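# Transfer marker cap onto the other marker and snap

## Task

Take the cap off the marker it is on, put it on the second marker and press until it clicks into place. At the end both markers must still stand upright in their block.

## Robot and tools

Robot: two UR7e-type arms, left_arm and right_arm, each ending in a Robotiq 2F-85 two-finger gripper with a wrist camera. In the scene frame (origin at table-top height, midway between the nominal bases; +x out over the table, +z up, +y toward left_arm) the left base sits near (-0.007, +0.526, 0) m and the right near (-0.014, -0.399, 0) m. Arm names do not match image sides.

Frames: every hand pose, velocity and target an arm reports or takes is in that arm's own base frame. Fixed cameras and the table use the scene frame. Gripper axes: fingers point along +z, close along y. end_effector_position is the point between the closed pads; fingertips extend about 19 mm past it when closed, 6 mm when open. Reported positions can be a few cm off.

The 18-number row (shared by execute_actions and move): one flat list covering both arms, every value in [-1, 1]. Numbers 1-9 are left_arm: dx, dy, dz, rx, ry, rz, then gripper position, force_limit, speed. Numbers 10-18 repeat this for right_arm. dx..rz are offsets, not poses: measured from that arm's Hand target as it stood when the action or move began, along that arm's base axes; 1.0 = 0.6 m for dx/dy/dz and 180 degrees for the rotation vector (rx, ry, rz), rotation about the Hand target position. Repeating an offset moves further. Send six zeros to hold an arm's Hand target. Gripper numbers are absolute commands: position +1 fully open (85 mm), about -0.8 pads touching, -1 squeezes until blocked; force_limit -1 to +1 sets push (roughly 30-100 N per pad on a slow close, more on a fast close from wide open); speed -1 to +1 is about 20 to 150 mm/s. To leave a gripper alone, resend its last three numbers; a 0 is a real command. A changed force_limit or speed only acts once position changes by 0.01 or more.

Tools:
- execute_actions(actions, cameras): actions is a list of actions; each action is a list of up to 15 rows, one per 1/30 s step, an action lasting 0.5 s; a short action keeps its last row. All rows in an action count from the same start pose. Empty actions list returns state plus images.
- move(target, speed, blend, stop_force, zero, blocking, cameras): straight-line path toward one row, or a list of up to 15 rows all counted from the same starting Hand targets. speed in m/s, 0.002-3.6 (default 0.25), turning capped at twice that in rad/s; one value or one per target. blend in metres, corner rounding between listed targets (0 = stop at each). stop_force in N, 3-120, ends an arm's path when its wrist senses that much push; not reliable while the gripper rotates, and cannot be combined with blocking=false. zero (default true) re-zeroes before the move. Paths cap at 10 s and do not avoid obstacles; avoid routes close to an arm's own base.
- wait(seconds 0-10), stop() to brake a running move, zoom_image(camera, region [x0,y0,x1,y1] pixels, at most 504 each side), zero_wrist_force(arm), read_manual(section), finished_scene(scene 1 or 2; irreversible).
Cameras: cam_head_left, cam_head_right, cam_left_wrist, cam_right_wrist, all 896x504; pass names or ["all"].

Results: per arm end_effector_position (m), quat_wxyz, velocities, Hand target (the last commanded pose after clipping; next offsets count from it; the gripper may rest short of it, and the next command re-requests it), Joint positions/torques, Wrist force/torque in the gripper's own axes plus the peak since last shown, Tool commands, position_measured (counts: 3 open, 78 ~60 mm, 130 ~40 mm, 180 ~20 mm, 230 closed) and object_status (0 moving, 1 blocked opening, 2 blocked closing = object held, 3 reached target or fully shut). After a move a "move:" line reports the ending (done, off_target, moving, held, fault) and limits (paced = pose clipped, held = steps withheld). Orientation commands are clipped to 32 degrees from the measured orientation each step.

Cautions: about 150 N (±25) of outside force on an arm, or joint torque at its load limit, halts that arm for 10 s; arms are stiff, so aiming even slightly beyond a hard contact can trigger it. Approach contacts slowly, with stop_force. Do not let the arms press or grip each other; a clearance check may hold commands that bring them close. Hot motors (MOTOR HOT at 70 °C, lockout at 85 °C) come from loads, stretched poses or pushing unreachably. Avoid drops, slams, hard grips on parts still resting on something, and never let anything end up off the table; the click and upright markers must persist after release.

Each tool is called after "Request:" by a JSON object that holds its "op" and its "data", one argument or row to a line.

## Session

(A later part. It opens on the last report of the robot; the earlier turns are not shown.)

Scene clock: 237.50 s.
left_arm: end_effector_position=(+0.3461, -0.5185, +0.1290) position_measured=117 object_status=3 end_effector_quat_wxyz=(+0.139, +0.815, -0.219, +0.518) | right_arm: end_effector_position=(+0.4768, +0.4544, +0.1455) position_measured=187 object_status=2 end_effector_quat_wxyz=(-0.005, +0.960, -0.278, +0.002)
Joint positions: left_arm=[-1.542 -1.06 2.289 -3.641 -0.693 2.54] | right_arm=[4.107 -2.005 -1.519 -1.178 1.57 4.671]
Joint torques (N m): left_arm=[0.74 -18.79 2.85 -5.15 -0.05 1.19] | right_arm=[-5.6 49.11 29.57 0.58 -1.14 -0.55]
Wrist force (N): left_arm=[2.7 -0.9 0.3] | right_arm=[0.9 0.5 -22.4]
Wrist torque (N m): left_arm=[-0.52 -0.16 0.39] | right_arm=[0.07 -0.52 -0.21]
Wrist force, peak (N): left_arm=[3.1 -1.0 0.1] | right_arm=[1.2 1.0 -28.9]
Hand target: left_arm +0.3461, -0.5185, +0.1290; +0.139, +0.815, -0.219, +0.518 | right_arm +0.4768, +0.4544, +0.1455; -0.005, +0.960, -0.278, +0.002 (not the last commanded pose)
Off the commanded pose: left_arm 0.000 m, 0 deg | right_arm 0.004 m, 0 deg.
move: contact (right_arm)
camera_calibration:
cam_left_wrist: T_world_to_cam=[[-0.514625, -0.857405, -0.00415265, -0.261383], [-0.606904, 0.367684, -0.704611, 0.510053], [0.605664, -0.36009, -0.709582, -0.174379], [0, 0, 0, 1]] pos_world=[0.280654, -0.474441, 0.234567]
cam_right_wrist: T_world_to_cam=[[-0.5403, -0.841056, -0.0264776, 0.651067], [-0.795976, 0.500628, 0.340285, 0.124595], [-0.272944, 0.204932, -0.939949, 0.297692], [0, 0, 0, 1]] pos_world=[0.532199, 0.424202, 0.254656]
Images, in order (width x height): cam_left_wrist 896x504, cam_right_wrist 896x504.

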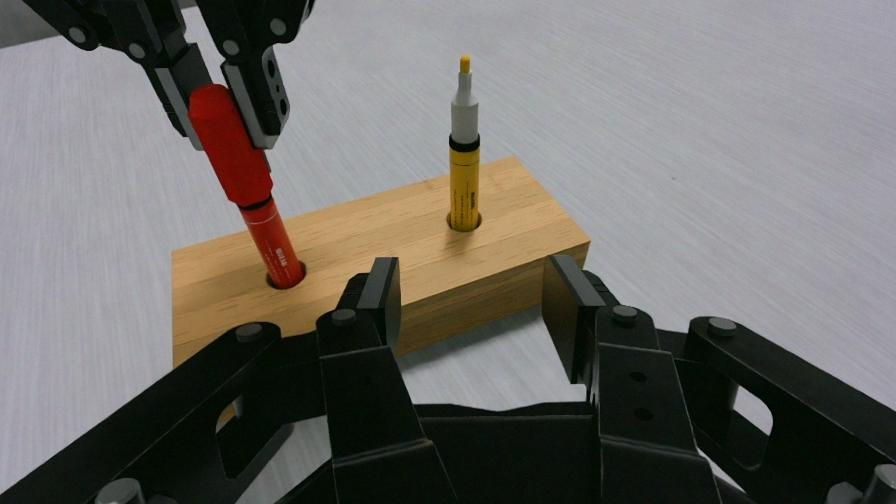

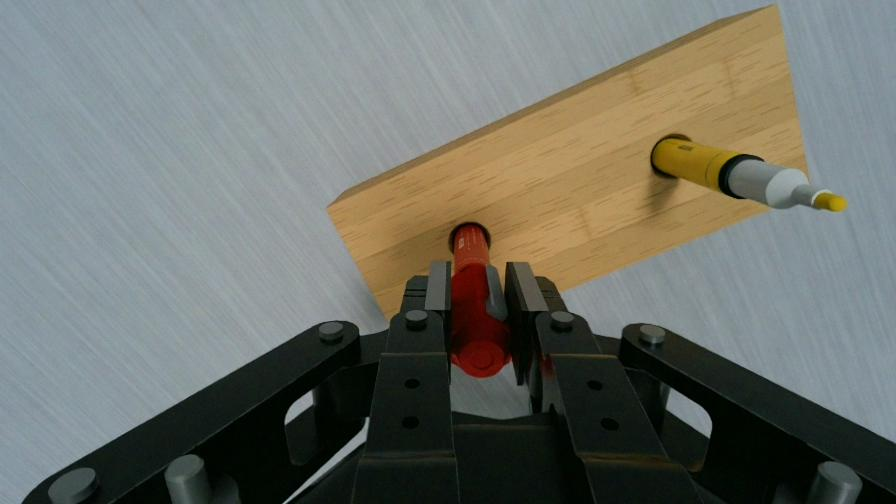

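Request:
{"op": "move", "data": {
  "target": [0, 0, 0, 0, 0, 0, 0.1, -0.6, -1, 0, 0, -0.008, 0, 0, 0, -1, -0.1, -1],
  "speed": 0.005,
  "stop_force": 36,
  "zero": false,
  "cameras": ["cam_left_wrist"]
}}

Request:
{"op": "zoom_image", "data": {
  "camera": "cam_left_wrist",
  "region": [200, 130, 320, 300]
}}

Scene clock: 242.40 s.
left_arm: end_effector_position=(+0.3461, -0.5185, +0.1290) position_measured=117 object_status=3 end_effector_quat_wxyz=(+0.139, +0.815, -0.219, +0.518) | right_arm: end_effector_position=(+0.4769, +0.4545, +0.1446) position_measured=187 object_status=2 end_effector_quat_wxyz=(-0.005, +0.960, -0.278, +0.002)
Joint positions: left_arm=[-1.542 -1.06 2.289 -3.641 -0.693 2.54] | right_arm=[4.107 -2.006 -1.521 -1.175 1.57 4.671]
Joint torques (N m): left_arm=[2.52 -19.59 3.41 -5.26 -0.03 1.11] | right_arm=[-6.12 35.09 19.85 -1.1 -0.93 -0.47]
Wrist force (N): left_arm=[3.0 -0.7 0.7] | right_arm=[1.2 1.6 -38.2]
Wrist torque (N m): left_arm=[-0.51 -0.19 0.39] | right_arm=[-0.02 -0.65 -0.22]
Wrist force, peak (N): left_arm=[3.1 -0.9 0.5] | right_arm=[1.2 1.7 -41.9]
Hand target: left_arm +0.3461, -0.5185, +0.1290; +0.139, +0.815, -0.219, +0.518 | right_arm +0.4769, +0.4545, +0.1446; -0.005, +0.960, -0.278, +0.002 (not the last commanded pose)
Off the commanded pose: left_arm 0.000 m, 0 deg | right_arm 0.004 m, 0 deg.
move: contact (right_arm)
camera_calibration:
cam_left_wrist: T_world_to_cam=[[-0.514625, -0.857405, -0.00415265, -0.261383], [-0.606904, 0.367684, -0.704611, 0.510053], [0.605664, -0.36009, -0.709582, -0.174379], [0, 0, 0, 1]] pos_world=[0.280654, -0.474441, 0.234567]
Images, in order (width x height): cam_left_wrist 896x504.

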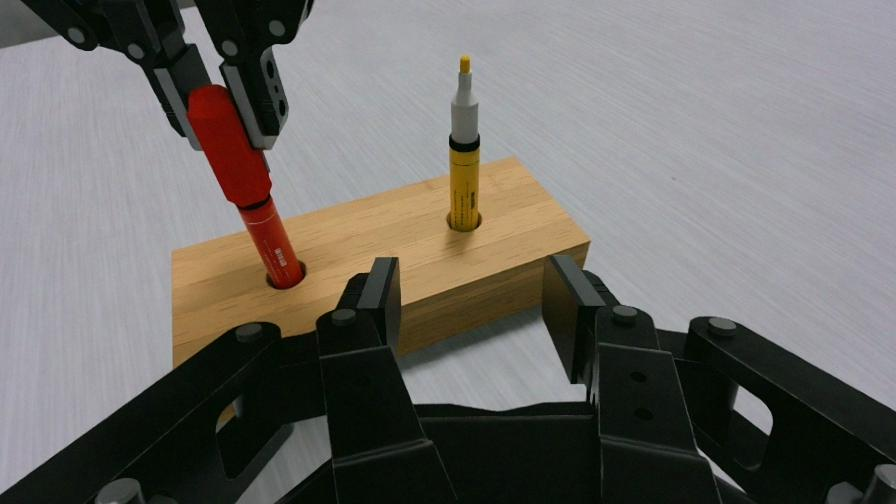

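Scaled by 2.965 from the camera's 896x504 image, which has a finer 1280x720 frame.

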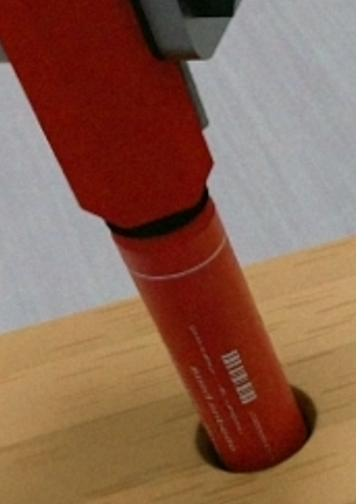

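Request:
{"op": "move", "data": {
  "target": [0, 0, 0, 0, 0, 0, 0.1, -0.6, -1, 0, 0, 0.0117, 0, 0, 0, -1, -0.1, -1],
  "speed": 0.012,
  "cameras": ["cam_left_wrist"]
}}

Request:
{"op": "zoom_image", "data": {
  "camera": "cam_left_wrist",
  "region": [200, 130, 320, 300]
}}

Scene clock: 245.70 s.
left_arm: end_effector_position=(+0.3461, -0.5185, +0.1290) position_measured=117 object_status=3 end_effector_quat_wxyz=(+0.139, +0.815, -0.219, +0.518) | right_arm: end_effector_position=(+0.4769, +0.4545, +0.1517) position_measured=187 object_status=2 end_effector_quat_wxyz=(-0.005, +0.960, -0.278, +0.002)
Joint positions: left_arm=[-1.542 -1.06 2.289 -3.641 -0.693 2.54] | right_arm=[4.107 -2 -1.511 -1.191 1.57 4.671]
Joint torques (N m): left_arm=[3.92 -19.9 2.98 -5.2 -0.03 1.08] | right_arm=[-4.94 57.92 27.82 3.74 -1.01 -0.45]
Wrist force (N): left_arm=[2.9 -0.7 0.2] | right_arm=[0.4 -0.4 -1.1]
Wrist torque (N m): left_arm=[-0.50 -0.20 0.39] | right_arm=[0.11 -0.32 -0.21]
Wrist force, peak (N): left_arm=[3.0 -1.2 0.3] | right_arm=[1.2 1.7 -38.5]
Hand target: left_arm +0.3461, -0.5185, +0.1290; +0.139, +0.815, -0.219, +0.518 | right_arm +0.4769, +0.4545, +0.1516; -0.005, +0.960, -0.278, +0.002
Off the commanded pose: left_arm 0.000 m, 0 deg | right_arm 0.000 m, 0 deg.
move: done
camera_calibration:
cam_left_wrist: T_world_to_cam=[[-0.514625, -0.857405, -0.00415265, -0.261383], [-0.606904, 0.367684, -0.704611, 0.510053], [0.605664, -0.36009, -0.709582, -0.174379], [0, 0, 0, 1]] pos_world=[0.280654, -0.474441, 0.234567]
Images, in order (width x height): cam_left_wrist 896x504.

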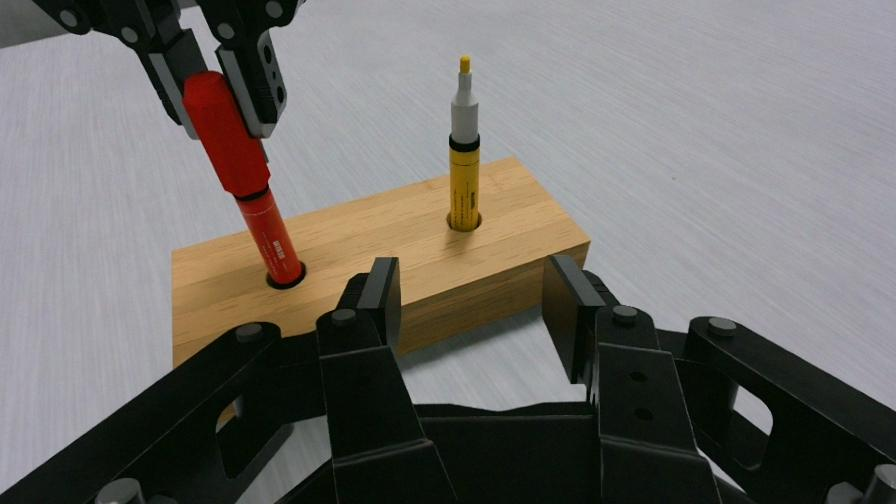

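Scaled by 2.965 from the camera's 896x504 image, which has a finer 1280x720 frame.

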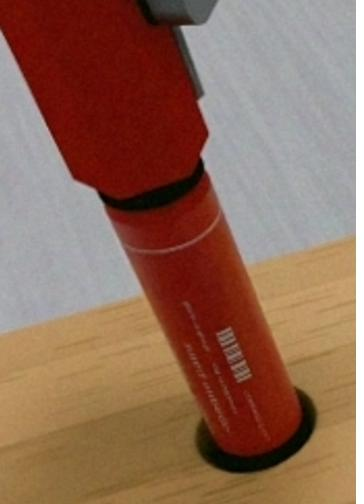

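Request:
{"op": "move", "data": {
  "target": [0, 0, 0, 0, 0, 0, 0.1, -0.6, -1, 0, 0, -0.0092, 0, 0, 0, -1, -0.1, -1],
  "speed": 0.008,
  "stop_force": 5,
  "cameras": ["cam_left_wrist"]
}}

Scene clock: 248.43 s.
left_arm: end_effector_position=(+0.3461, -0.5185, +0.1290) position_measured=117 object_status=3 end_effector_quat_wxyz=(+0.139, +0.815, -0.219, +0.518) | right_arm: end_effector_position=(+0.4769, +0.4545, +0.1462) position_measured=187 object_status=2 end_effector_quat_wxyz=(-0.005, +0.960, -0.278, +0.002)
Joint positions: left_arm=[-1.542 -1.06 2.289 -3.641 -0.693 2.54] | right_arm=[4.107 -2.005 -1.519 -1.179 1.57 4.671]
Joint torques (N m): left_arm=[5.63 -20.78 3.32 -5.18 0.03 1.19] | right_arm=[-5.75 58.76 37.58 0.54 -1 -0.41]
Wrist force (N): left_arm=[2.6 -0.7 0.3] | right_arm=[0.3 0.1 -7.3]
Wrist torque (N m): left_arm=[-0.51 -0.14 0.39] | right_arm=[0.10 -0.34 -0.21]
Wrist force, peak (N): left_arm=[3.1 -0.9 0.3] | right_arm=[0.8 -0.1 -9.0]
Hand target: left_arm +0.3461, -0.5185, +0.1290; +0.139, +0.815, -0.219, +0.518 | right_arm +0.4769, +0.4545, +0.1462; -0.005, +0.960, -0.278, +0.002
Off the commanded pose: left_arm 0.000 m, 0 deg | right_arm 0.000 m, 0 deg.
move: contact (right_arm)
camera_calibration:
cam_left_wrist: T_world_to_cam=[[-0.514625, -0.857405, -0.00415265, -0.261383], [-0.606904, 0.367684, -0.704611, 0.510053], [0.605664, -0.36009, -0.709582, -0.174379], [0, 0, 0, 1]] pos_world=[0.280654, -0.474441, 0.234567]
Images, in order (width x height): cam_left_wrist 896x504.

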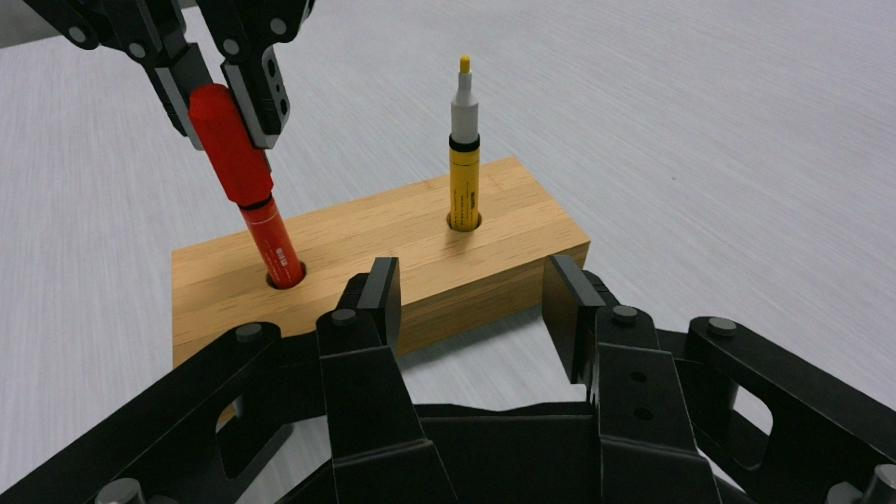

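Request:
{"op": "move", "data": {
  "target": [
    [0, 0, 0, 0, 0, 0, 0.1, -0.6, -1, 0, 0, 0.0005, 0, 0, 0, 0.2, -1, -1],
    [0, 0, 0, 0, 0, 0, 0.1, -0.6, -1, 0, 0, 0.15, 0, 0, 0, 0.2, -1, -1]
  ],
  "speed": [0.02, 0.12],
  "cameras": ["all"]
}}

Request:
{"op": "zoom_image", "data": {
  "camera": "cam_left_wrist",
  "region": [150, 0, 550, 320]
}}

Request:
{"op": "zoom_image", "data": {
  "camera": "cam_head_left",
  "region": [395, 200, 515, 300]
}}

Scene clock: 253.37 s.
left_arm: end_effector_position=(+0.3461, -0.5185, +0.1290) position_measured=117 object_status=3 end_effector_quat_wxyz=(+0.139, +0.815, -0.219, +0.518) | right_arm: end_effector_position=(+0.4769, +0.4545, +0.2364) position_measured=104 object_status=3 end_effector_quat_wxyz=(-0.005, +0.960, -0.278, +0.002)
Joint positions: left_arm=[-1.542 -1.06 2.289 -3.641 -0.693 2.54] | right_arm=[4.107 -1.946 -1.363 -1.391 1.57 4.671]
Joint torques (N m): left_arm=[7.77 -21.61 2.93 -5.17 -0.01 1.08] | right_arm=[-2.66 24.45 10.39 2.92 0.12 -0.03]
Wrist force (N): left_arm=[2.7 -0.6 0.3] | right_arm=[0.5 -0.5 -1.3]
Wrist torque (N m): left_arm=[-0.49 -0.15 0.38] | right_arm=[0.09 -0.31 -0.19]
Wrist force, peak (N): left_arm=[3.0 -1.2 0.4] | right_arm=[0.6 0.1 -7.5]
Hand target: left_arm +0.3461, -0.5185, +0.1290; +0.139, +0.815, -0.219, +0.518 | right_arm +0.4769, +0.4545, +0.2362; -0.005, +0.960, -0.278, +0.002
Off the commanded pose: left_arm 0.000 m, 0 deg | right_arm 0.000 m, 0 deg.
move: done
camera_calibration:
cam_left_wrist: T_world_to_cam=[[-0.514625, -0.857405, -0.00415265, -0.261383], [-0.606904, 0.367684, -0.704611, 0.510053], [0.605664, -0.36009, -0.709582, -0.174379], [0, 0, 0, 1]] pos_world=[0.280654, -0.474441, 0.234567]
cam_right_wrist: T_world_to_cam=[[-0.540307, -0.841015, -0.0276173, 0.653862], [-0.796178, 0.500328, 0.340252, 0.0939106], [-0.272339, 0.205829, -0.939929, 0.382421], [0, 0, 0, 1]] pos_world=[0.532204, 0.424208, 0.345553]

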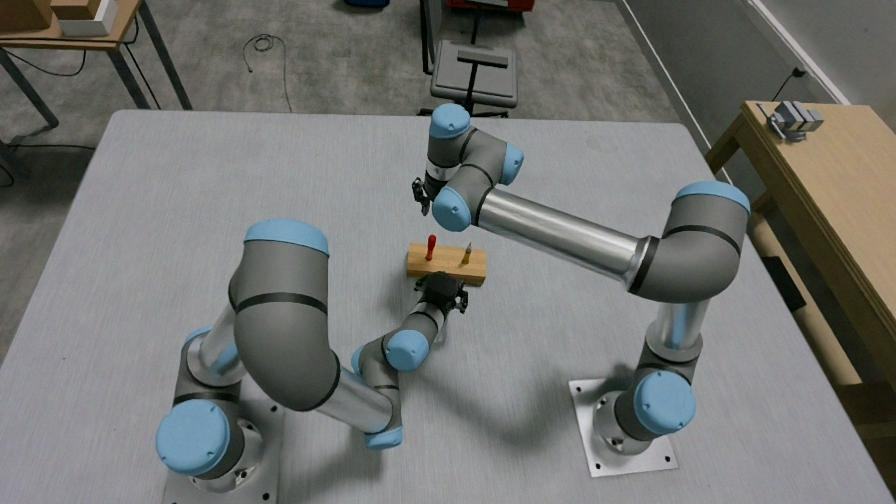

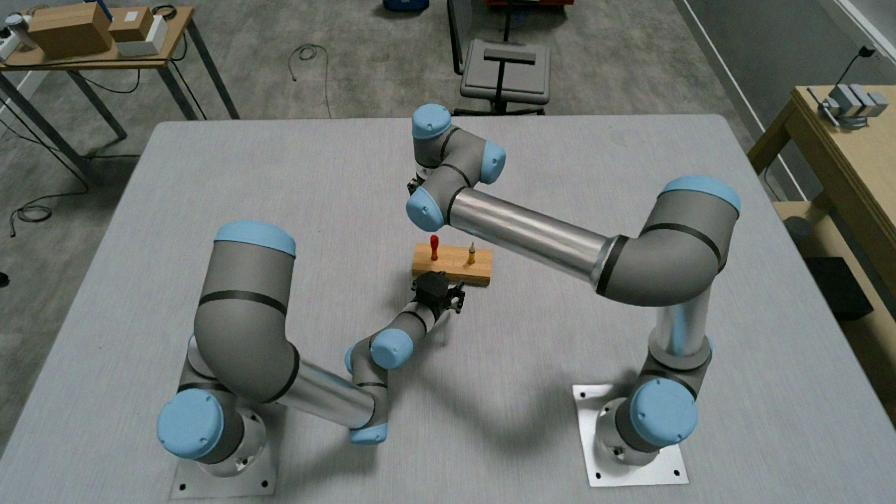

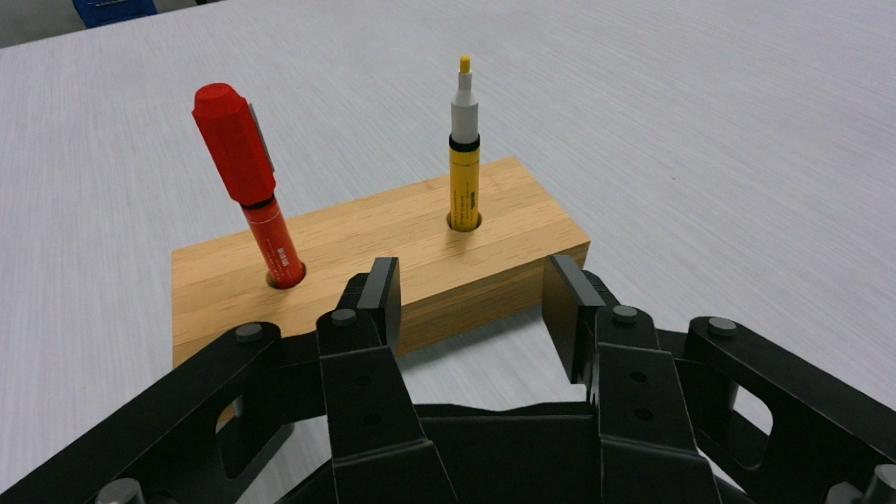

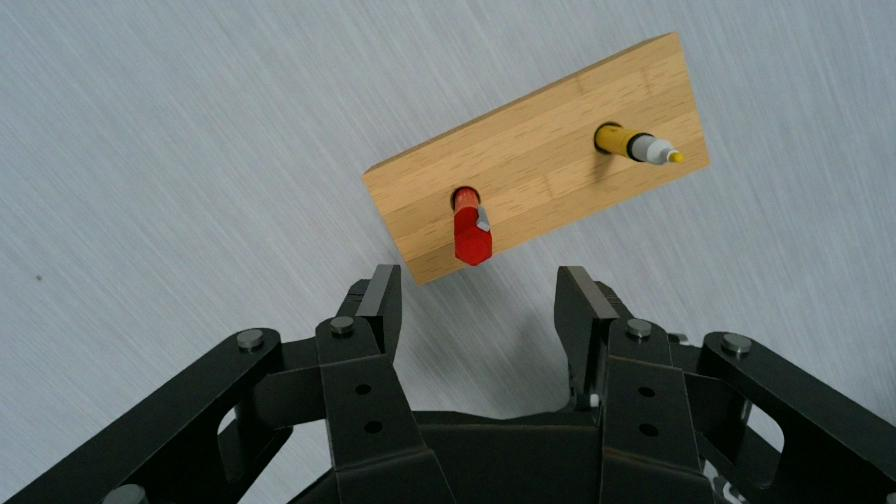

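Scaled by 1.260 from the camera's 896x504 image, which has a finer 1280x720 frame.

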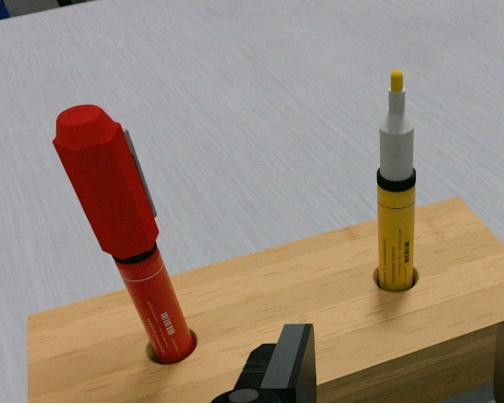

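Scaled by 4.200 from the camera's 896x504 image, which has a finer 1280x720 frame.

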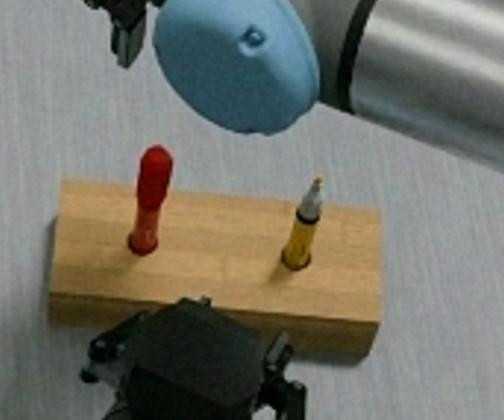

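Request:
{"op": "finished_scene", "data": {
  "scene": 1
}}

The scene is finished: the task was done.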